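## Task

Hang the metal bar whose ends are blue on the pair of rack arms marked 7B, and the bar whose ends are green on the pair marked 7A. Each label is placed directly above the arm it names.

## Robot and tools

Robot: two six-joint arms, left_arm and right_arm. Each ends in a sixteen-motor hand with index, middle and ring fingers plus a thumb. right_arm has a right hand; left_arm has a mirrored left hand. Each wrist carries a camera (cam_left_wrist, cam_right_wrist, fisheye, 672x504). Fixed cameras: cam_head_left and cam_head_right (a stereo pair on one bar, 896x504) and cam_high (896x504, looking down).

Scene frame: origin at table-top height, halfway between the two nominal arm bases. +z is up, +x points out over the table, +y points toward left_arm. These are not image left and right. left_arm's base sits at (+0.005, +0.252, 0) m and right_arm's at (-0.017, -0.227, 0) m, each turned slightly about z. Each arm reports its hand pose in its own base frame. Fixed cameras and the table use the scene frame.

Hand point axes: +z runs along the straightened fingers toward the tips, and +y points out of the palm face. On the right hand +x points away from the thumb; on the left hand +x points toward the thumb. A rigid mast sticks out near the wrist on the palm side and can strike objects.

execute_actions(actions, cameras). actions is a list of actions. Each action is a table of up to 15 rows, one row per 1/30 s step, so one action lasts 0.5 s. A table shorter than 15 rows keeps repeating its last row. Every row holds exactly 48 numbers in [-1, 1], covering both arms even if one stays still:
- numbers 1-24 are left_arm: dx, dy, dz, rx, ry, rz, then 16 hand goals, then current_limit, speed;
- numbers 25-48 are right_arm in the same layout.

dx to rz are an offset, not a pose. They are measured from that arm's Hand target as it stood when the action began, along the Hand target's own axes. 1.0 equals 0.6 m of travel or 180 degrees of turn. rx, ry, rz form one rotation vector. Every row inside an action counts from that same start, so a smooth move ramps the values up row by row. The next action starts from the new target, so repeating an offset moves further. All zeros holds the arm and asks again for the current target. The controller limits commanded orientation to 40 degrees away from the measured one. The hand often stops a few centimetres short or low, more under load, because of friction and elbow sag. Send the leftover distance as a further offset, and aim higher when carrying.

The 16 hand numbers are absolute goal angles, scaled between each hinge's stops. Order: index_mcp, index_abd, index_pip, index_dip, thumb_cmc, thumb_axl, thumb_mcp, thumb_ipl, middle_mcp, middle_abd, middle_pip, middle_dip, ring_mcp, ring_abd, ring_pip, ring_dip. Straight values: _mcp -0.75, _abd 0.00, _pip -0.58, _dip -0.70; thumb_cmc -0.71, thumb_axl -0.68, thumb_mcp -0.23, thumb_ipl -0.17. Moving toward +1 curls fingers toward the palm; _abd swings a finger sideways; thumb_cmc brings the thumb round in front of the palm. A 0 is itself a goal, not 'keep as is'. To leave a hand unchanged, copy back its hand_goal, hand_current_limit and hand_speed. current_limit maps -1..+1 to 0..550 mA per motor, never below 11 mA. speed sets the goal slew rate to (speed+1)/2 of 8.5 rad/s. Both start at +0.4 and -0.6 and keep the last value sent. A finger only squeezes while its goal lies past the object's surface.

cameras: a list of names, ["all"] or []. Images come back automatically only when actions is empty. An unknown name makes the call invalid.

Results give, per arm: end_effector_position (m) and end_effector_quat_wxyz in the arm's base frame, the Hand target (the base for the next offset), joint positions, velocities ("within noise" when still) and torques. For each hand they give hand_goal, hand_measured, hand_current_ma, and hand_state with one word per motor: moving, goal, blocked or overload. Motor temperatures are also shown. A call returns once the robot has settled, up to 3 s after its last action. Time spent thinking also passes in the scene while the robot holds its last command.

zoom_image(camera, region): a closer view of the newest full image from cam_head_left, cam_head_right, cam_high, cam_left_wrist or cam_right_wrist. region is [x0, y0, x1, y1] in pixels from the top-left corner, at most 504 wide and 504 high. Useful for reading rack labels and bar end colours.

read_manual(section): returns only the licence texts and does not move anything.

finished_scene(scene): ends the current scene (1 or 2) for good and starts the next. Call it only once both bars rest on the correct arm pairs without any help from the robot.

Avoid: dropping a bar, letting go of it while it still moves, slamming or hitting the rack, table or camera stand, and pushing hard. Avoid any contact between the two arms, including one hand closing on the other's fingers. Nothing may fall or be left off the table. Loose objects may get a short push now and then. A motor kept at 495 mA or more for 5 s shuts down for 10 s, so ease grip current after grasping. Arm motors warm up when held stretched, loaded or straining; MOTOR HOT shows at 85 °C, and at 100 °C that arm goes limp for 30-60 s. If an arm is stopped, hand commands sent meanwhile are lost.

Each tool is called after ">>>" as name([rows], argument=value, ...), one row to a line, values as JSON.

## Session

>>> execute_actions(actions=[])

Scene clock: 0.00 s.
left_arm: end_effector_position=(+0.5874, +0.0841, +0.2431) hand_goal=(-0.754, +0.000, -0.576, -0.696, -0.714, -0.678, -0.226, -0.168, -0.754, +0.000, -0.576, -0.696, -0.754, +0.000, -0.576, -0.696) hand_measured=(-0.754, +0.000, -0.576, -0.696, -0.714, -0.678, -0.226, -0.168, -0.754, +0.000, -0.576, -0.696, -0.754, +0.000, -0.576, -0.696) hand_current_ma=(+0, +0, +0, +0, +0, +0, +0, +0, +0, +0, +0, +0, +0, +0, +0, +0) hand_state=(goal, goal, goal, goal, goal, goal, goal, goal, goal, goal, goal, goal, goal, goal, goal, goal) hand_current_limit=0.40 hand_speed=-0.60 end_effector_quat_wxyz=(+0.386, +0.235, +0.876, +0.168) | right_arm: end_effector_position=(+0.6306, +0.1888, +0.3828) hand_goal=(-0.754, +0.000, -0.576, -0.696, -0.714, -0.678, -0.226, -0.168, -0.754, +0.000, -0.576, -0.696, -0.754, +0.000, -0.576, -0.696) hand_measured=(-0.754, +0.000, -0.576, -0.696, -0.714, -0.678, -0.226, -0.168, -0.754, +0.000, -0.576, -0.696, -0.754, +0.000, -0.576, -0.696) hand_current_ma=(+0, +0, +0, +0, +0, +0, +0, +0, +0, +0, +0, +0, +0, +0, +0, +0) hand_state=(goal, goal, goal, goal, goal, goal, goal, goal, goal, goal, goal, goal, goal, goal, goal, goal) hand_current_limit=0.40 hand_speed=-0.60 end_effector_quat_wxyz=(+0.098, +0.251, +0.942, +0.200)
Joint positions: left_arm=[-0.04 1.425 1.054 -0.341 -0.143 -1.021] | right_arm=[0.145 1.678 1.865 -1.408 -0.287 -0.855]
Joint velocities: within noise
Joint torques (N m): no reading
Motor temperatures (°C): left_arm=[36 42 40 33 35 34] | right_arm=[35 38 34 36 32 34]
Heat: left arm: hottest shoulder 42 °C; right arm: hottest shoulder 38 °C.
Hand target: left_arm +0.5971, +0.0847, +0.2696; +0.408, +0.231, +0.865, +0.176 | right_arm +0.6353, +0.1903, +0.3978; +0.112, +0.246, +0.940, +0.208

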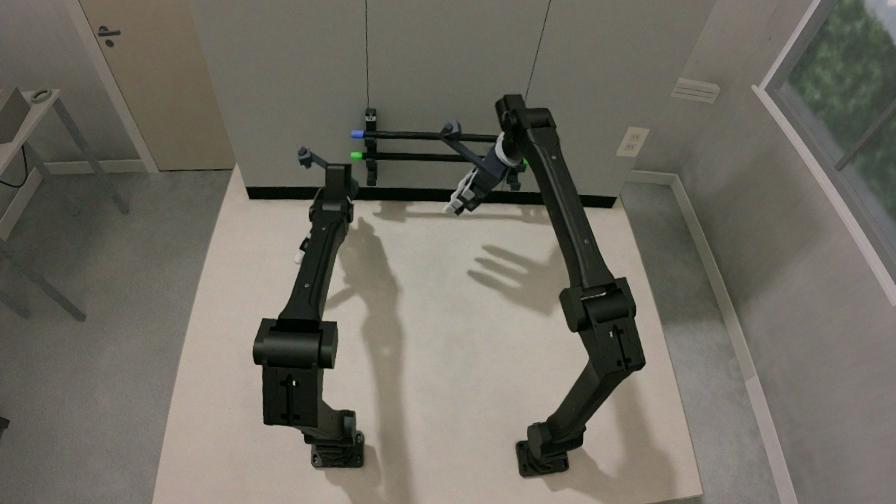

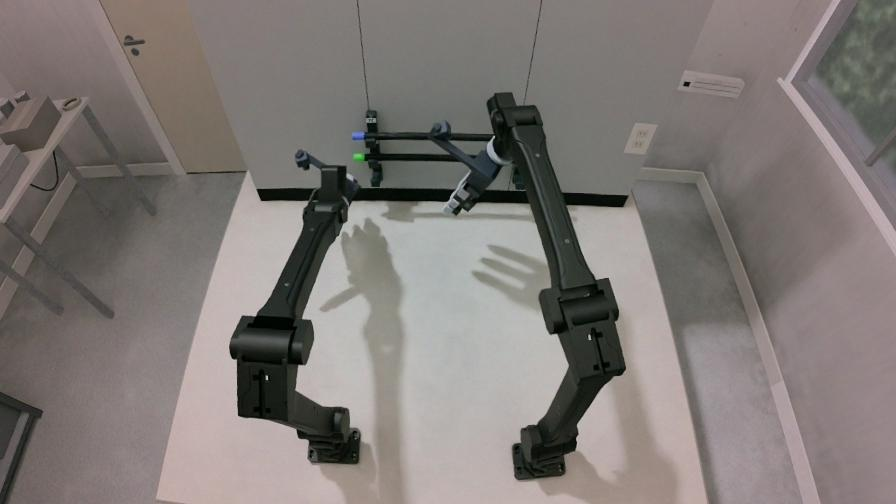

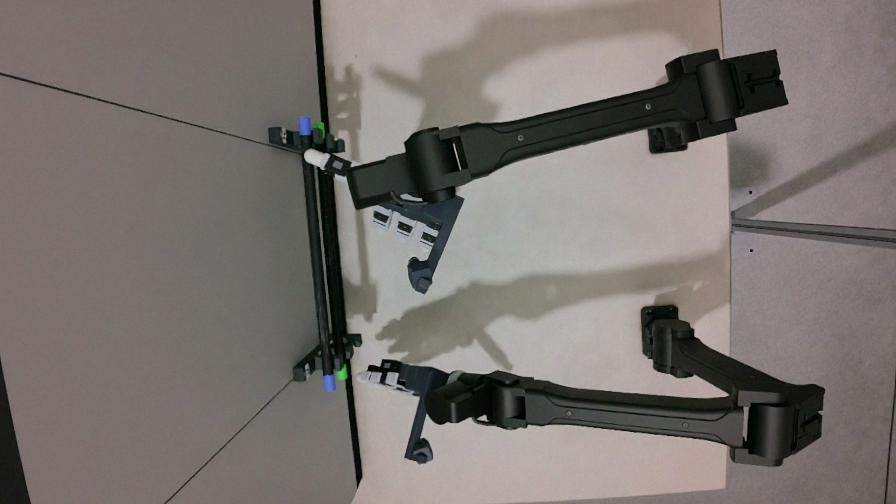

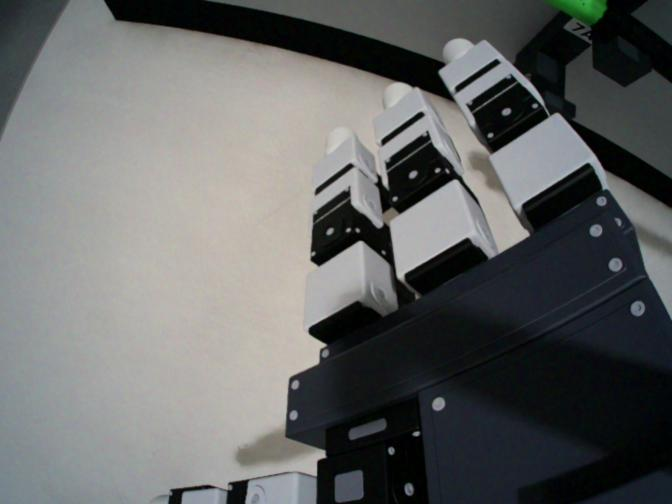

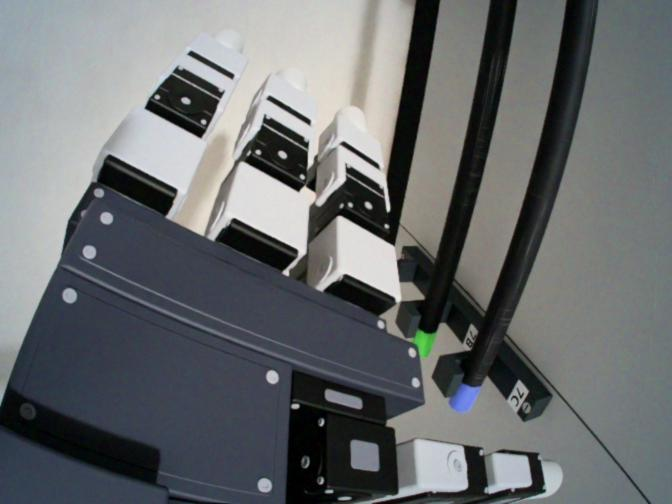

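>>> zoom_image(camera="cam_head_left", region=[300, 80, 560, 220])

>>> zoom_image(camera="cam_high", region=[250, 90, 400, 410])

>>> zoom_image(camera="cam_right_wrist", region=[372, 204, 572, 440])

>>> zoom_image(camera="cam_left_wrist", region=[500, 0, 672, 130])

Scaled by 1.938.

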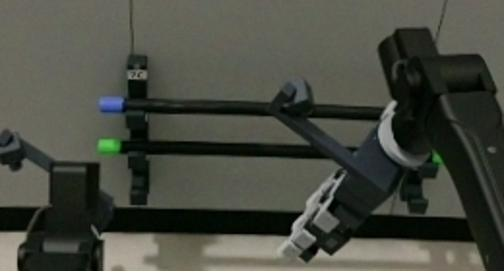

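Scaled by 1.575.

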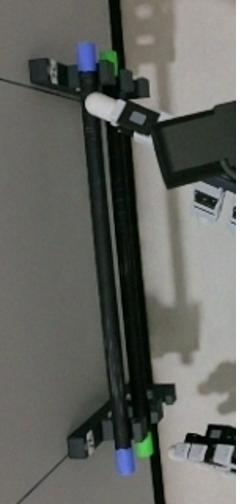

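Scaled by 2.136 from the camera's 672x504 image, which has a finer 960x720 frame.

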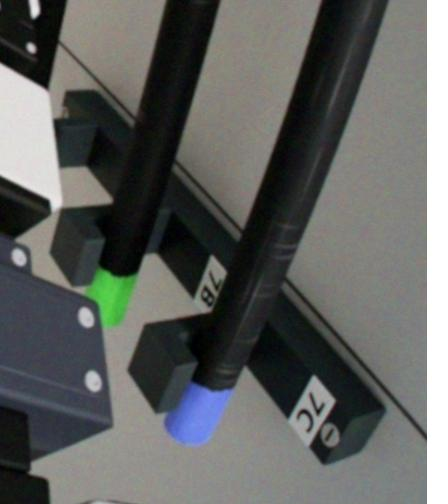

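Scaled by 2.930 from the camera's 672x504 image, which has a finer 960x720 frame.

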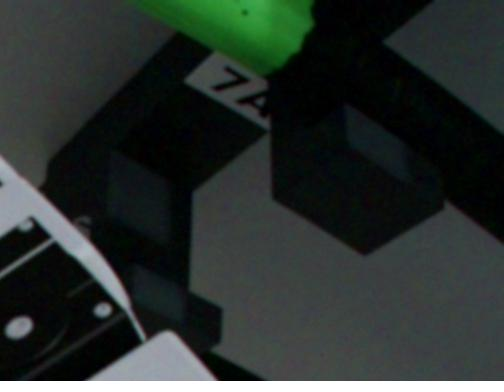

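>>> execute_actions([
  [[0,0,0,0,0,0,-0.754,0,-0.576,-0.696,-0.714,-0.678,-0.226,-0.168,-0.754,0,-0.576,-0.696,-0.754,0,-0.576,-0.696,0.4,-0.6,-0.0011,-0.06,-0.008,0,0,0,-0.754,0,-0.576,-0.696,-0.714,-0.678,-0.226,-0.168,-0.754,0,-0.576,-0.696,-0.754,0,-0.576,-0.696,0.4,-0.6]],
  [[0,0,0,0,0,0,-0.754,0,-0.576,-0.696,-0.714,-0.678,-0.226,-0.168,-0.754,0,-0.576,-0.696,-0.754,0,-0.576,-0.696,0.4,-0.6,-0.0011,-0.06,-0.008,0,0,0,-0.754,0,-0.576,-0.696,-0.714,-0.678,-0.226,-0.168,-0.754,0,-0.576,-0.696,-0.754,0,-0.576,-0.696,0.4,-0.6]],
  [[0,0,0,0,0,0,-0.754,0,-0.576,-0.696,-0.714,-0.678,-0.226,-0.168,-0.754,0,-0.576,-0.696,-0.754,0,-0.576,-0.696,0.4,-0.6,-0.0011,-0.06,-0.008,0,0,0,-0.754,0,-0.576,-0.696,-0.714,-0.678,-0.226,-0.168,-0.754,0,-0.576,-0.696,-0.754,0,-0.576,-0.696,0.4,-0.6]],
  [[0,0,0,0,0,0,-0.754,0,-0.576,-0.696,-0.714,-0.678,-0.226,-0.168,-0.754,0,-0.576,-0.696,-0.754,0,-0.576,-0.696,0.4,-0.6,-0.0011,-0.06,-0.008,0,0,0,-0.754,0,-0.576,-0.696,-0.714,-0.678,-0.226,-0.168,-0.754,0,-0.576,-0.696,-0.754,0,-0.576,-0.696,0.4,-0.6]],
], cameras=["cam_head_left","cam_right_wrist"])

Scene clock: 187.60 s.
left_arm: end_effector_position=(+0.5874, +0.0841, +0.2431) hand_goal=(-0.754, +0.000, -0.576, -0.696, -0.714, -0.678, -0.226, -0.168, -0.754, +0.000, -0.576, -0.696, -0.754, +0.000, -0.576, -0.696) hand_measured=(-0.756, +0.000, -0.576, -0.696, -0.716, -0.678, -0.226, -0.168, -0.756, +0.000, -0.576, -0.696, -0.756, +0.000, -0.576, -0.696) hand_current_ma=(+0, +0, +0, +0, +0, +0, +0, +0, +0, +0, +0, +0, +0, +0, +0, +0) hand_state=(goal, goal, goal, goal, goal, goal, goal, goal, goal, goal, goal, goal, goal, goal, goal, goal) hand_current_limit=0.40 hand_speed=-0.60 end_effector_quat_wxyz=(+0.386, +0.235, +0.876, +0.168) | right_arm: end_effector_position=(+0.5721, +0.0690, +0.3426) hand_goal=(-0.754, +0.000, -0.576, -0.696, -0.714, -0.678, -0.226, -0.168, -0.754, +0.000, -0.576, -0.696, -0.754, +0.000, -0.576, -0.696) hand_measured=(-0.756, +0.000, -0.576, -0.696, -0.716, -0.678, -0.224, -0.168, -0.756, +0.000, -0.576, -0.696, -0.756, +0.000, -0.576, -0.696) hand_current_ma=(+0, +0, +0, +0, +0, +0, +0, +0, +0, +0, +0, +0, +0, +0, +0, +0) hand_state=(goal, goal, goal, goal, goal, goal, goal, goal, goal, goal, goal, goal, goal, goal, goal, goal) hand_current_limit=0.40 hand_speed=-0.60 end_effector_quat_wxyz=(+0.094, +0.258, +0.940, +0.201)
Joint positions: left_arm=[-0.04 1.425 1.054 -0.341 -0.143 -1.021] | right_arm=[-0.092 1.511 1.563 -1.353 -0.362 -1.077]
Joint torques (N m): left_arm=[0.09 -12.63 13.42 2.26 -0.2 0.03] | right_arm=[0.32 -15.33 7.92 1.89 -0.7 -0.22]
Motor temperatures (°C): left_arm=[36 44 52 33 33 33] | right_arm=[34 44 48 36 31 33]
Heat: left arm: hottest elbow 52 °C; right arm: hottest elbow 48 °C.
Hand target: left_arm +0.5971, +0.0847, +0.2696; +0.408, +0.231, +0.865, +0.176 | right_arm +0.5717, +0.0683, +0.3509; +0.112, +0.246, +0.940, +0.208
Off the commanded pose: left_arm 0.028 m, 3 deg | right_arm 0.008 m, 3 deg.
camera_calibration:
cam_right_wrist: T_world_to_cam=[[0.945676, 0.0733579, 0.316727, -0.617896], [-0.082615, -0.888009, 0.452344, -0.0948536], [0.314439, -0.453938, -0.833708, 0.25994], [0, 0, 0, 1]] pos_world=[0.494758, 0.0790931, 0.455324]
Images, in order (width x height): cam_head_left 896x504, cam_right_wrist 672x504.

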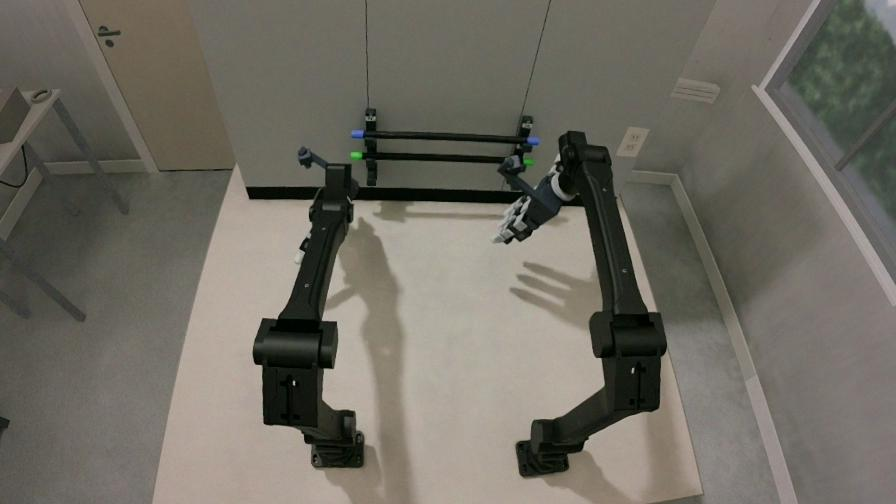

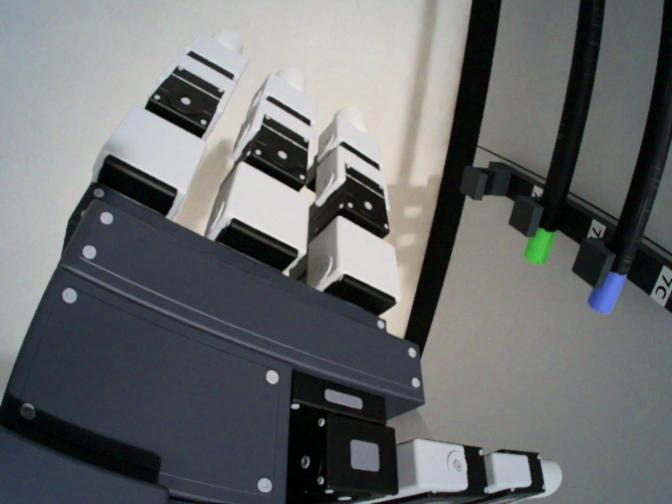

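>>> execute_actions([
  [[-0.0481,-0.0553,-0.0394,0,0,0,-0.754,0,-0.576,-0.696,-0.714,-0.678,-0.226,-0.168,-0.754,0,-0.576,-0.696,-0.754,0,-0.576,-0.696,0.4,-0.6,0,0,0,-0.0147,-0.0351,0.0592,-0.754,0,-0.576,-0.696,-0.714,-0.678,-0.226,-0.168,-0.754,0,-0.576,-0.696,-0.754,0,-0.576,-0.696,0.4,-0.6]],
  [[-0.0481,-0.0553,-0.0394,0,0,0,-0.754,0,-0.576,-0.696,-0.714,-0.678,-0.226,-0.168,-0.754,0,-0.576,-0.696,-0.754,0,-0.576,-0.696,0.4,-0.6,0,0,0,-0.0147,-0.0351,0.0592,-0.754,0,-0.576,-0.696,-0.714,-0.678,-0.226,-0.168,-0.754,0,-0.576,-0.696,-0.754,0,-0.576,-0.696,0.4,-0.6]],
  [[-0.0481,-0.0553,-0.0394,0,0,0,-0.754,0,-0.576,-0.696,-0.714,-0.678,-0.226,-0.168,-0.754,0,-0.576,-0.696,-0.754,0,-0.576,-0.696,0.4,-0.6,0,0,0,-0.0147,-0.0351,0.0592,-0.754,0,-0.576,-0.696,-0.714,-0.678,-0.226,-0.168,-0.754,0,-0.576,-0.696,-0.754,0,-0.576,-0.696,0.4,-0.6]],
  [[-0.0481,-0.0553,-0.0394,0,0,0,-0.754,0,-0.576,-0.696,-0.714,-0.678,-0.226,-0.168,-0.754,0,-0.576,-0.696,-0.754,0,-0.576,-0.696,0.4,-0.6,0,0,0,-0.0147,-0.0351,0.0592,-0.754,0,-0.576,-0.696,-0.714,-0.678,-0.226,-0.168,-0.754,0,-0.576,-0.696,-0.754,0,-0.576,-0.696,0.4,-0.6]],
  [[-0.0481,-0.0553,-0.0394,0,0,0,-0.754,0,-0.576,-0.696,-0.714,-0.678,-0.226,-0.168,-0.754,0,-0.576,-0.696,-0.754,0,-0.576,-0.696,0.4,-0.6,0,0,0,-0.0147,-0.0351,0.0592,-0.754,0,-0.576,-0.696,-0.714,-0.678,-0.226,-0.168,-0.754,0,-0.576,-0.696,-0.754,0,-0.576,-0.696,0.4,-0.6]],
], cameras=["cam_head_left","cam_right_wrist","cam_left_wrist"])

Scene clock: 210.40 s.
left_arm: end_effector_position=(+0.5364, -0.0994, +0.3040) hand_goal=(-0.754, +0.000, -0.576, -0.696, -0.714, -0.678, -0.226, -0.168, -0.754, +0.000, -0.576, -0.696, -0.754, +0.000, -0.576, -0.696) hand_measured=(-0.760, +0.000, -0.576, -0.696, -0.718, -0.678, -0.224, -0.168, -0.760, +0.000, -0.576, -0.696, -0.760, +0.000, -0.576, -0.696) hand_current_ma=(-2, +0, +0, +0, -2, +0, +0, +0, -2, +0, +0, +0, -2, +0, +0, +0) hand_state=(goal, goal, goal, goal, goal, goal, goal, goal, goal, goal, goal, goal, goal, goal, goal, goal) hand_current_limit=0.40 hand_speed=-0.60 end_effector_quat_wxyz=(+0.378, +0.246, +0.872, +0.191) | right_arm: end_effector_position=(+0.5712, +0.0683, +0.3422) hand_goal=(-0.754, +0.000, -0.576, -0.696, -0.714, -0.678, -0.226, -0.168, -0.754, +0.000, -0.576, -0.696, -0.754, +0.000, -0.576, -0.696) hand_measured=(-0.756, +0.000, -0.576, -0.696, -0.718, -0.678, -0.224, -0.168, -0.756, +0.000, -0.576, -0.696, -0.756, +0.000, -0.576, -0.696) hand_current_ma=(+0, +0, +0, +0, -1, +0, +0, +0, +0, +0, +0, +0, +0, +0, +0, +0) hand_state=(goal, goal, goal, goal, goal, goal, goal, goal, goal, goal, goal, goal, goal, goal, goal, goal) hand_current_limit=0.40 hand_speed=-0.60 end_effector_quat_wxyz=(+0.238, +0.586, +0.734, +0.246)
Joint positions: left_arm=[-0.481 1.391 1.188 -0.615 -0.499 -1.301] | right_arm=[0.152 1.256 1.162 -0.778 0.015 -0.077]
Joint torques (N m): left_arm=[0.62 -12.34 10.56 2.17 -0.3 0.1] | right_arm=[1.2 -10.52 9.91 1.95 0.16 -0.07]
Heat: left arm: hottest elbow 53 °C; right arm: hottest elbow 46 °C.
Hand target: left_arm +0.5381, -0.0982, +0.3115; +0.389, +0.245, +0.867, +0.191 (last step not sent: back at the drive's target) | right_arm +0.5721, +0.0670, +0.3532; +0.247, +0.583, +0.732, +0.252 (last step not sent: back at the drive's target)
Off the commanded pose: left_arm 0.065 m, 4 deg | right_arm 0.009 m, 15 deg.
pose unreachable (left arm): on one or more control steps of this call, first in action 4 (counted from 0), this arm could not follow its commanded pose, so it was not sent that pose on those steps. It may still have moved: this result reports where it is.
cause: moving toward the commanded pose would bring a part of the arm too close to another arm (a part of this arm just beyond joint 4 (wrist pitch) and a part of the right arm just beyond its joint 6 (wrist roll), along the way the arms are being sent, or toward where that arm still pushes).
pose unreachable (right arm): on one or more control steps of this call, first in action 4 (counted from 0), this arm could not follow its commanded pose, so it was not sent that pose on those steps. It may still have moved: this result reports where it is.
cause: moving toward the commanded pose would bring a part of the arm too close to another arm (a part of this arm just beyond joint 6 (wrist roll) and a part of the left arm just beyond its joint 4 (wrist pitch), along the way the arms are being sent, or toward where that arm still pushes).
camera_calibration:
cam_left_wrist: T_world_to_cam=[[0.285605, -0.957126, 0.0483608, -0.292077], [-0.956008, -0.288069, -0.0553647, 0.455057], [0.0669222, -0.0304209, -0.997294, 0.387995], [0, 0, 0, 1]] pos_world=[0.492492, -0.136664, 0.426264]
cam_right_wrist: T_world_to_cam=[[0.617806, -0.651865, 0.439759, -0.422149], [-0.779455, -0.581473, 0.233106, 0.356826], [0.103754, -0.486787, -0.867337, 0.393653], [0, 0, 0, 1]] pos_world=[0.498093, 0.123926, 0.443895]
Images, in order (width x height): cam_head_left 896x504, cam_left_wrist 672x504, cam_right_wrist 672x504.

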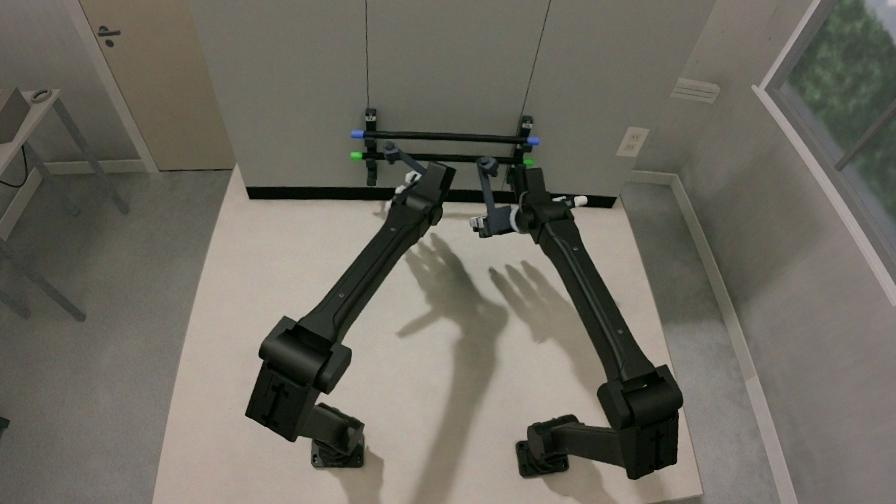

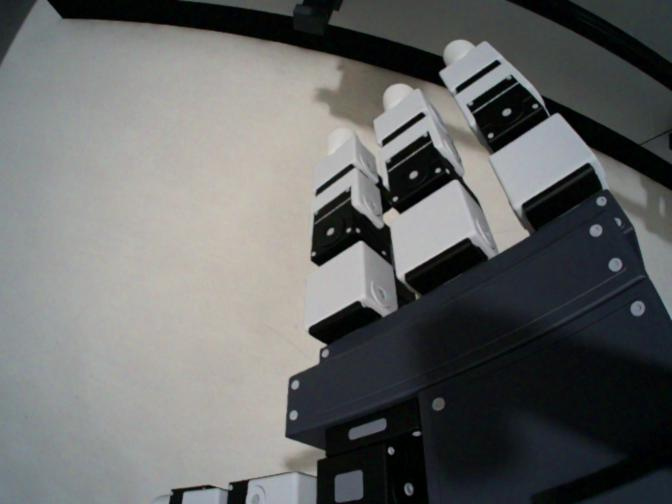

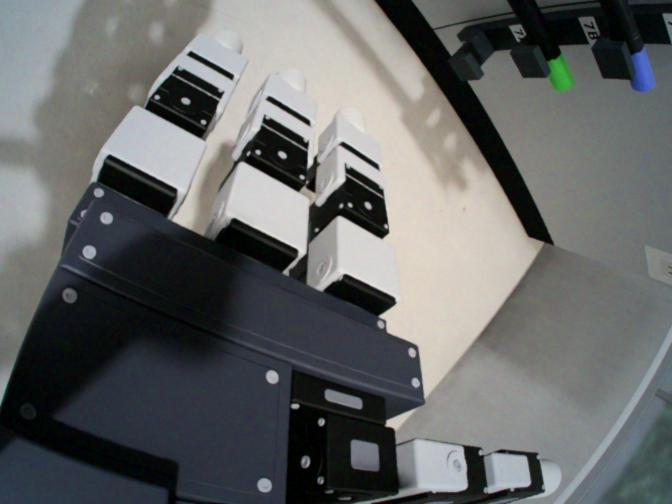

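>>> execute_actions([
  [[0,0,0,0.0196,-0.0063,0.1077,-0.754,0,-0.576,-0.696,-0.714,-0.678,-0.226,-0.168,-0.754,0,-0.576,-0.696,-0.754,0,-0.576,-0.696,0.4,-0.6,0,0,0,0,0,0,-0.754,0,-0.576,-0.696,-0.714,-0.678,-0.226,-0.168,-0.754,0,-0.576,-0.696,-0.754,0,-0.576,-0.696,0.4,-0.6]],
  [[0,0,0,0.0196,-0.0063,0.1077,-0.754,0,-0.576,-0.696,-0.714,-0.678,-0.226,-0.168,-0.754,0,-0.576,-0.696,-0.754,0,-0.576,-0.696,0.4,-0.6,0,0,0,0,0,0,-0.754,0,-0.576,-0.696,-0.714,-0.678,-0.226,-0.168,-0.754,0,-0.576,-0.696,-0.754,0,-0.576,-0.696,0.4,-0.6]],
  [[0,0,0,0.0196,-0.0063,0.1077,-0.754,0,-0.576,-0.696,-0.714,-0.678,-0.226,-0.168,-0.754,0,-0.576,-0.696,-0.754,0,-0.576,-0.696,0.4,-0.6,0,0,0,0,0,0,-0.754,0,-0.576,-0.696,-0.714,-0.678,-0.226,-0.168,-0.754,0,-0.576,-0.696,-0.754,0,-0.576,-0.696,0.4,-0.6]],
  [[0,0,0,0,0,0,-0.754,0,-0.576,-0.696,-0.714,-0.678,-0.226,-0.168,-0.754,0,-0.576,-0.696,-0.754,0,-0.576,-0.696,0.4,-0.6,0,0,0,-0.0188,-0.037,0.0703,-0.754,0,-0.576,-0.696,-0.714,-0.678,-0.226,-0.168,-0.754,0,-0.576,-0.696,-0.754,0,-0.576,-0.696,0.4,-0.6]],
], cameras=["cam_head_left","cam_high","cam_right_wrist","cam_left_wrist"])

Scene clock: 227.60 s.
left_arm: end_effector_position=(+0.5417, -0.1010, +0.3071) hand_goal=(-0.754, +0.000, -0.576, -0.696, -0.714, -0.678, -0.226, -0.168, -0.754, +0.000, -0.576, -0.696, -0.754, +0.000, -0.576, -0.696) hand_measured=(-0.760, +0.000, -0.576, -0.696, -0.720, -0.678, -0.224, -0.168, -0.760, +0.000, -0.576, -0.696, -0.760, +0.000, -0.576, -0.696) hand_current_ma=(-2, +0, +0, +0, -2, +0, +0, +0, -2, +0, +0, +0, -2, +0, +0, +0) hand_state=(goal, goal, goal, goal, goal, goal, goal, goal, goal, goal, goal, goal, goal, goal, goal, goal) hand_current_limit=0.40 hand_speed=-0.60 end_effector_quat_wxyz=(+0.251, +0.669, +0.646, +0.268) | right_arm: end_effector_position=(+0.5685, +0.0629, +0.3496) hand_goal=(-0.754, +0.000, -0.576, -0.696, -0.714, -0.678, -0.226, -0.168, -0.754, +0.000, -0.576, -0.696, -0.754, +0.000, -0.576, -0.696) hand_measured=(-0.758, +0.000, -0.576, -0.696, -0.718, -0.678, -0.224, -0.168, -0.758, +0.000, -0.576, -0.696, -0.758, +0.000, -0.576, -0.696) hand_current_ma=(+0, +0, +0, +0, -1, +0, +0, +0, +0, +0, +0, +0, -1, +0, +0, +0) hand_state=(goal, goal, goal, goal, goal, goal, goal, goal, goal, goal, goal, goal, goal, goal, goal, goal) hand_current_limit=0.40 hand_speed=-0.60 end_effector_quat_wxyz=(+0.271, +0.666, +0.647, +0.254)
Joint positions: left_arm=[-0.326 1.227 1.017 -0.638 -0.231 -0.204] | right_arm=[0.235 1.256 1.15 -0.724 0.193 0.188]
Joint torques (N m): left_arm=[0.67 -10.34 10.43 1.02 -0.07 0.15] | right_arm=[1.9 -9.52 9.06 2.82 0.63 0.1]
Heat: left arm: hottest elbow 53 °C; right arm: hottest elbow 46 °C.
Hand target: left_arm +0.5381, -0.0982, +0.3115; +0.248, +0.674, +0.641, +0.271 | right_arm +0.5721, +0.0670, +0.3532; +0.277, +0.666, +0.640, +0.265
Off the commanded pose: left_arm 0.006 m, 1 deg | right_arm 0.007 m, 2 deg.
camera_calibration:
cam_left_wrist: T_world_to_cam=[[-0.471083, -0.718966, -0.511047, 0.310475], [-0.876733, 0.44538, 0.181591, 0.418158], [0.097052, 0.533596, -0.840152, 0.383013], [0, 0, 0, 1]] pos_world=[0.4757, -0.167393, 0.404522]
cam_right_wrist: T_world_to_cam=[[0.422515, -0.796926, 0.43173, -0.304322], [-0.905199, -0.395092, 0.156582, 0.436278], [0.0457885, -0.45696, -0.888308, 0.436213], [0, 0, 0, 1]] pos_world=[0.503526, 0.129179, 0.450563]
Images, in order (width x height): cam_head_left 896x504, cam_high 896x504, cam_left_wrist 672x504, cam_right_wrist 672x504.

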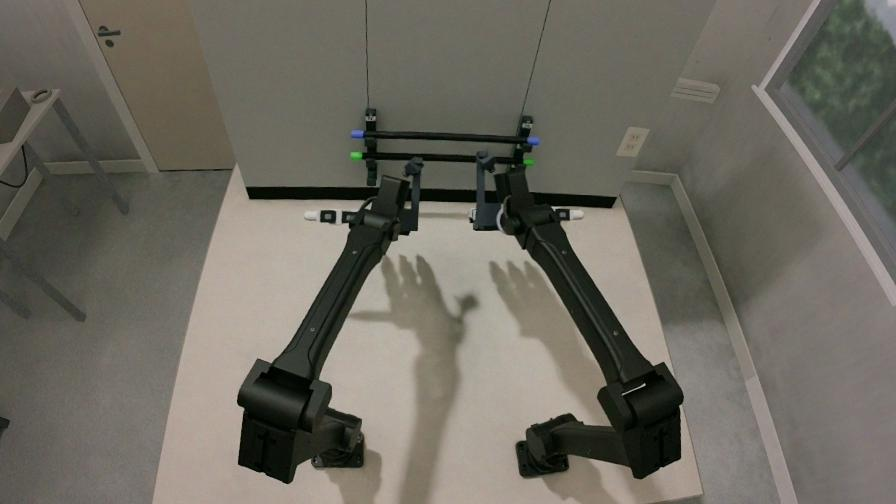

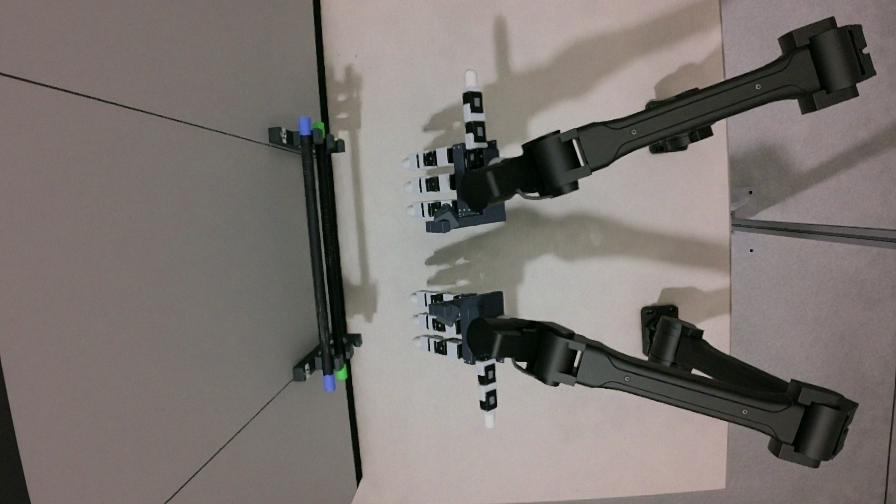

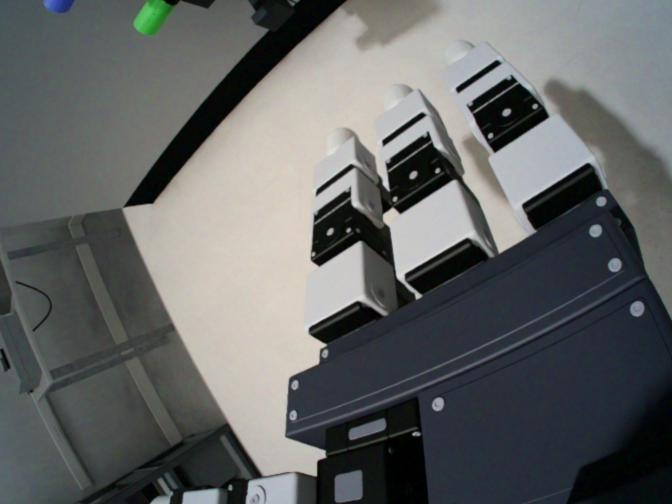

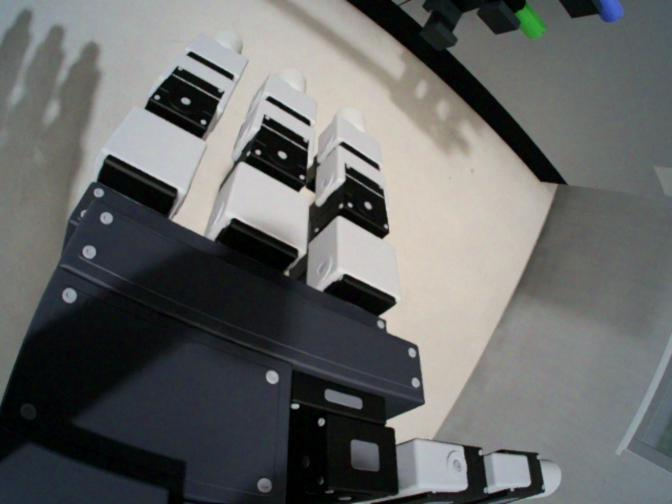

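>>> zoom_image(camera="cam_high", region=[255, 100, 365, 170])

>>> zoom_image(camera="cam_high", region=[280, 325, 390, 395])

>>> zoom_image(camera="cam_head_left", region=[340, 95, 440, 200])

>>> zoom_image(camera="cam_head_left", region=[480, 95, 580, 200])

>>> zoom_image(camera="cam_right_wrist", region=[372, 0, 672, 130])

Scaled by 4.582.

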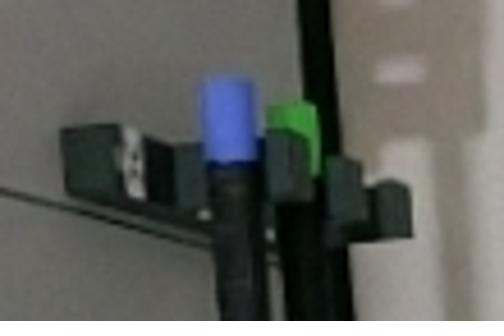

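Scaled by 4.582.

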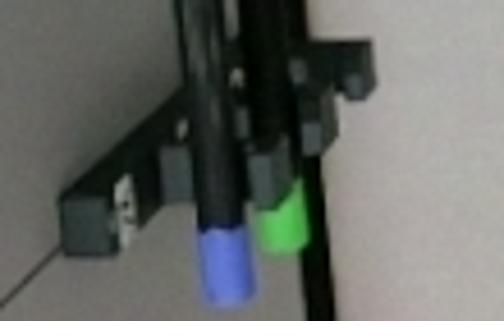

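Scaled by 4.800.

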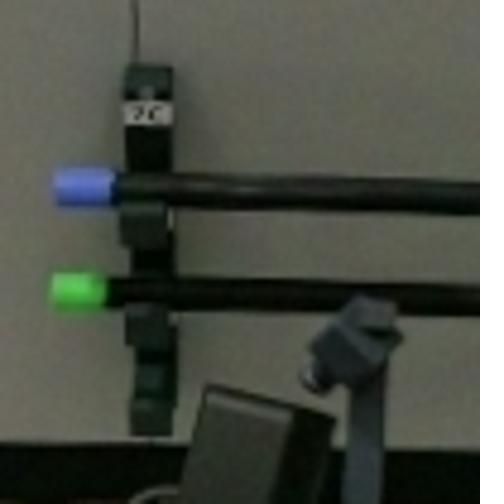

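Scaled by 4.800.

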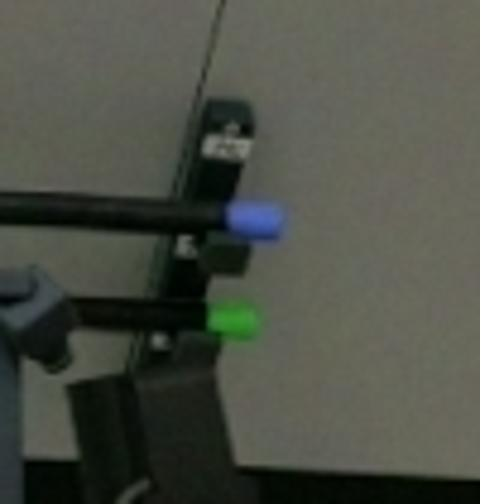

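Scaled by 1.680 from the camera's 672x504 image, which has a finer 960x720 frame.

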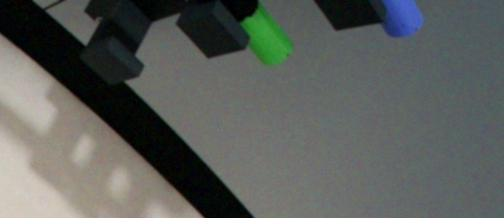

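>>> execute_actions([
  [[-0.0158,-0.0088,0.0462,0,0,0,0.411,0,-0.576,-0.696,0.571,-0.678,-0.73,0.805,0.411,0,-0.576,-0.696,0.411,0,-0.576,-0.696,0.4,-0.6,0.0034,-0.0223,0.0546,0,0,0,0.411,0,-0.576,-0.696,0.571,-0.678,-0.73,0.805,0.411,0,-0.576,-0.696,0.411,0,-0.576,-0.696,0.4,-0.6]],
  [[-0.0158,-0.0088,0.0462,0,0,0,0.411,0,-0.576,-0.696,0.571,-0.678,-0.73,0.805,0.411,0,-0.576,-0.696,0.411,0,-0.576,-0.696,0.4,-0.6,0.0034,-0.0223,0.0546,0,0,0,0.411,0,-0.576,-0.696,0.571,-0.678,-0.73,0.805,0.411,0,-0.576,-0.696,0.411,0,-0.576,-0.696,0.4,-0.6]],
  [[-0.0158,-0.0088,0.0462,0,0,0,0.411,0,-0.576,-0.696,0.571,-0.678,-0.73,0.805,0.411,0,-0.576,-0.696,0.411,0,-0.576,-0.696,0.4,-0.6,0.0034,-0.0223,0.0546,0,0,0,0.411,0,-0.576,-0.696,0.571,-0.678,-0.73,0.805,0.411,0,-0.576,-0.696,0.411,0,-0.576,-0.696,0.4,-0.6]],
  [[-0.0158,-0.0088,0.0462,0,0,0,0.411,0,-0.576,-0.696,0.571,-0.678,-0.73,0.805,0.411,0,-0.576,-0.696,0.411,0,-0.576,-0.696,0.4,-0.6,0.0034,-0.0223,0.0546,0,0,0,0.411,0,-0.576,-0.696,0.571,-0.678,-0.73,0.805,0.411,0,-0.576,-0.696,0.411,0,-0.576,-0.696,0.4,-0.6]],
  [[-0.0158,-0.0088,0.0462,0,0,0,0.411,0,-0.576,-0.696,0.571,-0.678,-0.73,0.805,0.411,0,-0.576,-0.696,0.411,0,-0.576,-0.696,0.4,-0.6,0.0034,-0.0223,0.0546,0,0,0,0.411,0,-0.576,-0.696,0.571,-0.678,-0.73,0.805,0.411,0,-0.576,-0.696,0.411,0,-0.576,-0.696,0.4,-0.6]],
  [[0,0,0,0.0716,-0.0104,-0.0109,0.411,0,-0.576,-0.696,0.571,-0.678,-0.73,0.805,0.411,0,-0.576,-0.696,0.411,0,-0.576,-0.696,0.4,-0.6,0,0,0,0.0833,0,0,0.411,0,-0.576,-0.696,0.571,-0.678,-0.73,0.805,0.411,0,-0.576,-0.696,0.411,0,-0.576,-0.696,0.4,-0.6]],
], cameras=["all"])

Scene clock: 466.03 s.
left_arm: end_effector_position=(+0.5904, -0.1390, +0.1614) hand_goal=(+0.410, +0.000, -0.576, -0.696, +0.570, -0.678, -0.730, +0.804, +0.410, +0.000, -0.576, -0.696, +0.410, +0.000, -0.576, -0.696) hand_measured=(+0.390, +0.000, -0.576, -0.696, +0.568, -0.678, -0.726, +0.804, +0.390, +0.000, -0.576, -0.696, +0.390, +0.000, -0.576, -0.696) hand_current_ma=(-20, +0, +0, +0, -1, +0, +2, +0, -20, +0, +0, +0, -20, +0, +0, +0) hand_state=(goal, goal, goal, goal, goal, goal, goal, goal, blocked, goal, goal, goal, goal, goal, goal, goal) hand_current_limit=0.40 hand_speed=-0.60 end_effector_quat_wxyz=(+0.164, +0.705, +0.668, +0.174) | right_arm: end_effector_position=(+0.6219, +0.0847, +0.1718) hand_goal=(+0.410, +0.000, -0.576, -0.696, +0.570, -0.678, -0.730, +0.804, +0.410, +0.000, -0.576, -0.696, +0.410, +0.000, -0.576, -0.696) hand_measured=(+0.392, +0.000, -0.576, -0.696, +0.568, -0.678, -0.726, +0.804, +0.392, +0.000, -0.576, -0.696, +0.392, +0.000, -0.576, -0.696) hand_current_ma=(-9, +0, +0, +0, +0, +0, +1, +0, -9, +0, +0, +0, -9, +0, +0, +0) hand_state=(goal, goal, goal, goal, goal, goal, goal, goal, goal, goal, goal, goal, goal, goal, goal, goal) hand_current_limit=0.40 hand_speed=-0.60 end_effector_quat_wxyz=(+0.182, +0.684, +0.686, +0.167)
Joint positions: left_arm=[-0.347 1.56 1.103 -0.657 -0.16 -0.257] | right_arm=[0.234 1.586 1.155 -0.655 0.13 0.198]
Joint torques (N m): left_arm=[0.73 -12.45 15.76 0.7 -0.03 -0.2] | right_arm=[-0.32 -13.68 12.89 1.07 0.08 0.14]
Heat: left arm: hottest elbow 53 °C; right arm: hottest elbow 45 °C.
Hand target: left_arm +0.6121, -0.1422, +0.1901; +0.186, +0.691, +0.675, +0.182 | right_arm +0.6412, +0.0740, +0.1901; +0.188, +0.697, +0.669, +0.179
Off the commanded pose: left_arm 0.036 m, 3 deg | right_arm 0.029 m, 3 deg.
camera_calibration:
cam_left_wrist: T_world_to_cam=[[-0.603131, -0.70837, -0.366667, 0.287751], [-0.788487, 0.460032, 0.408239, 0.417557], [-0.120506, 0.535334, -0.836, 0.404251], [0, 0, 0, 1]] pos_world=[0.551504, -0.204665, 0.272999]
cam_right_wrist: T_world_to_cam=[[0.54125, -0.78227, 0.308385, -0.286695], [-0.823021, -0.417707, 0.384911, 0.432668], [-0.17229, -0.462141, -0.869909, 0.418581], [0, 0, 0, 1]] pos_world=[0.583386, 0.149899, 0.286001]

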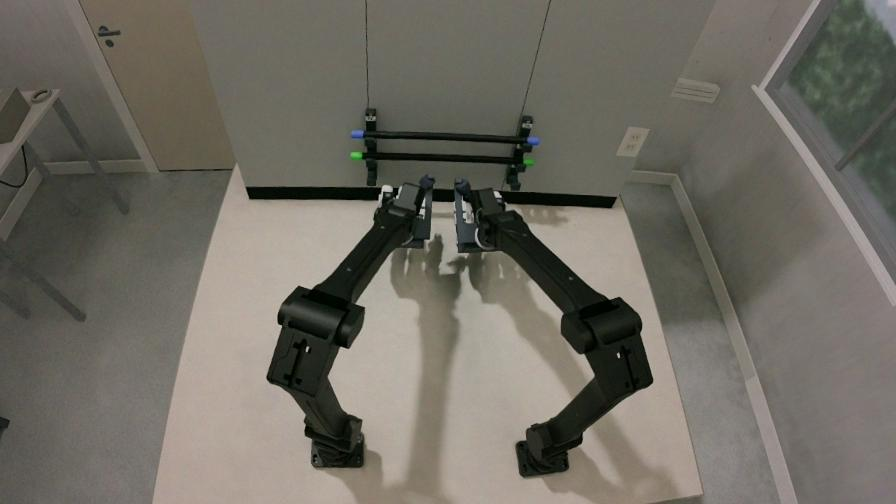

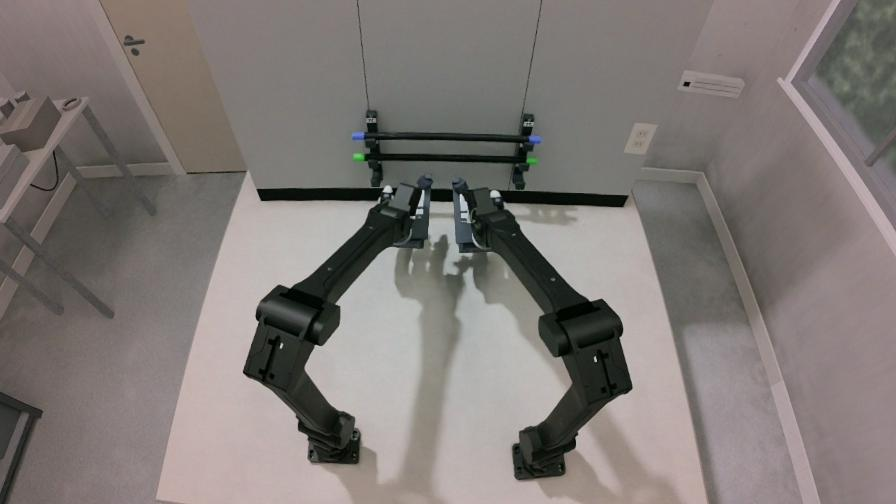

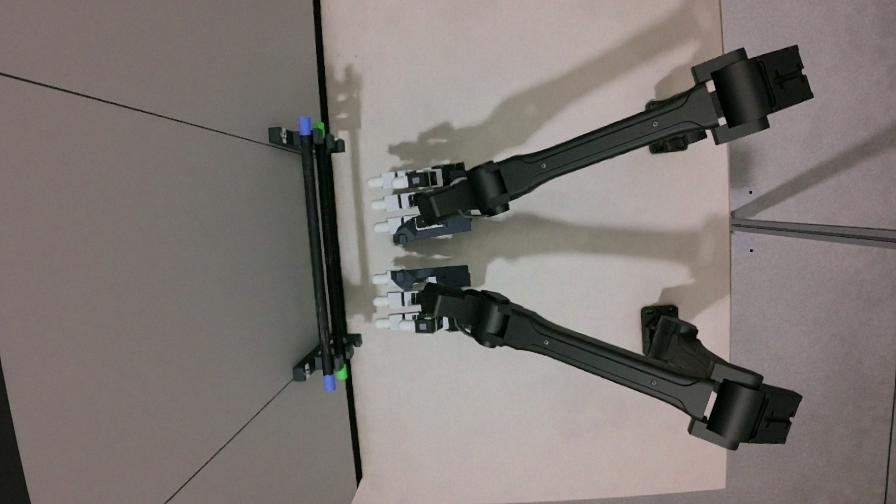

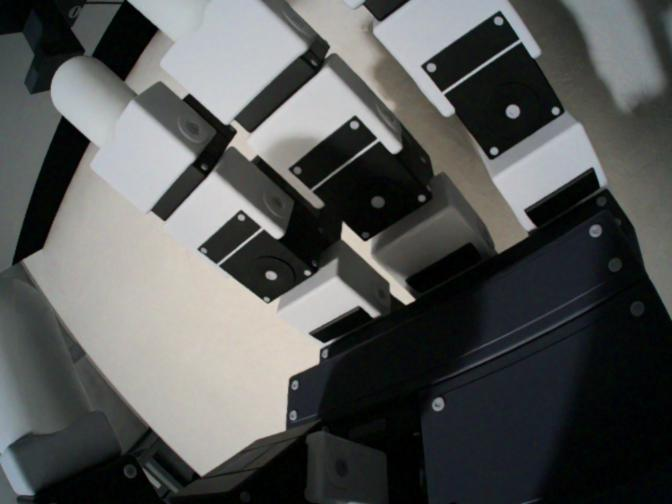

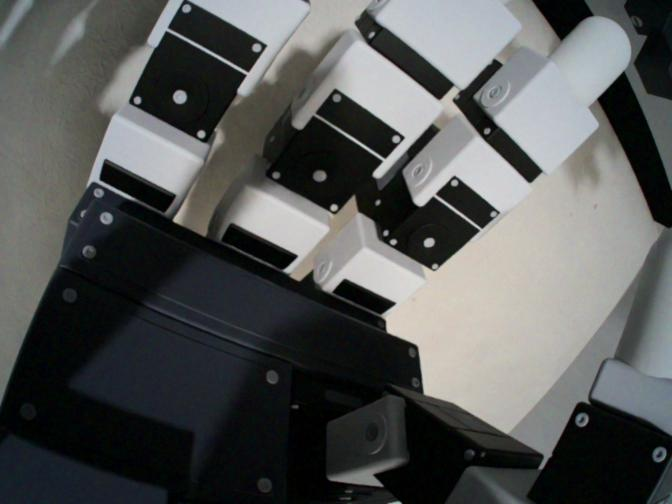

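>>> zoom_image(camera="cam_head_left", region=[360, 150, 540, 260])

>>> zoom_image(camera="cam_head_right", region=[360, 150, 540, 260])

>>> zoom_image(camera="cam_high", region=[280, 100, 480, 400])

Scaled by 2.800.

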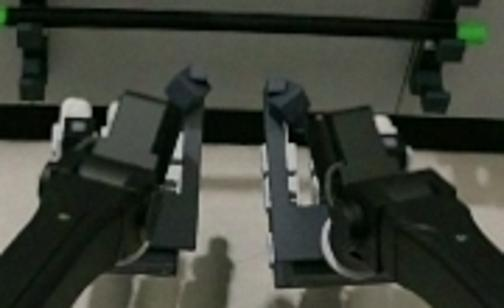

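Scaled by 2.800.

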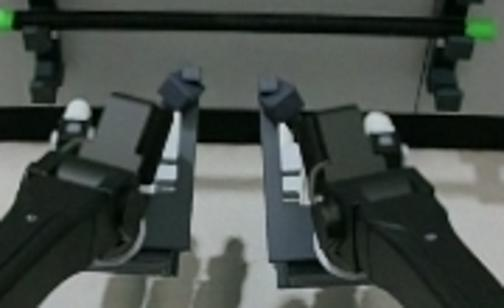

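Scaled by 1.680.

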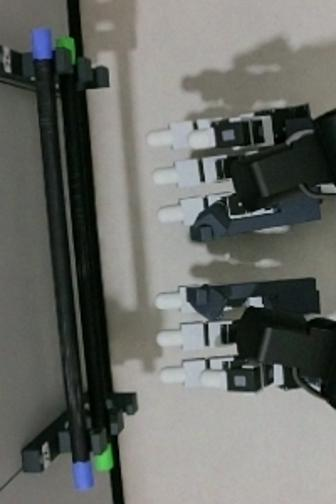

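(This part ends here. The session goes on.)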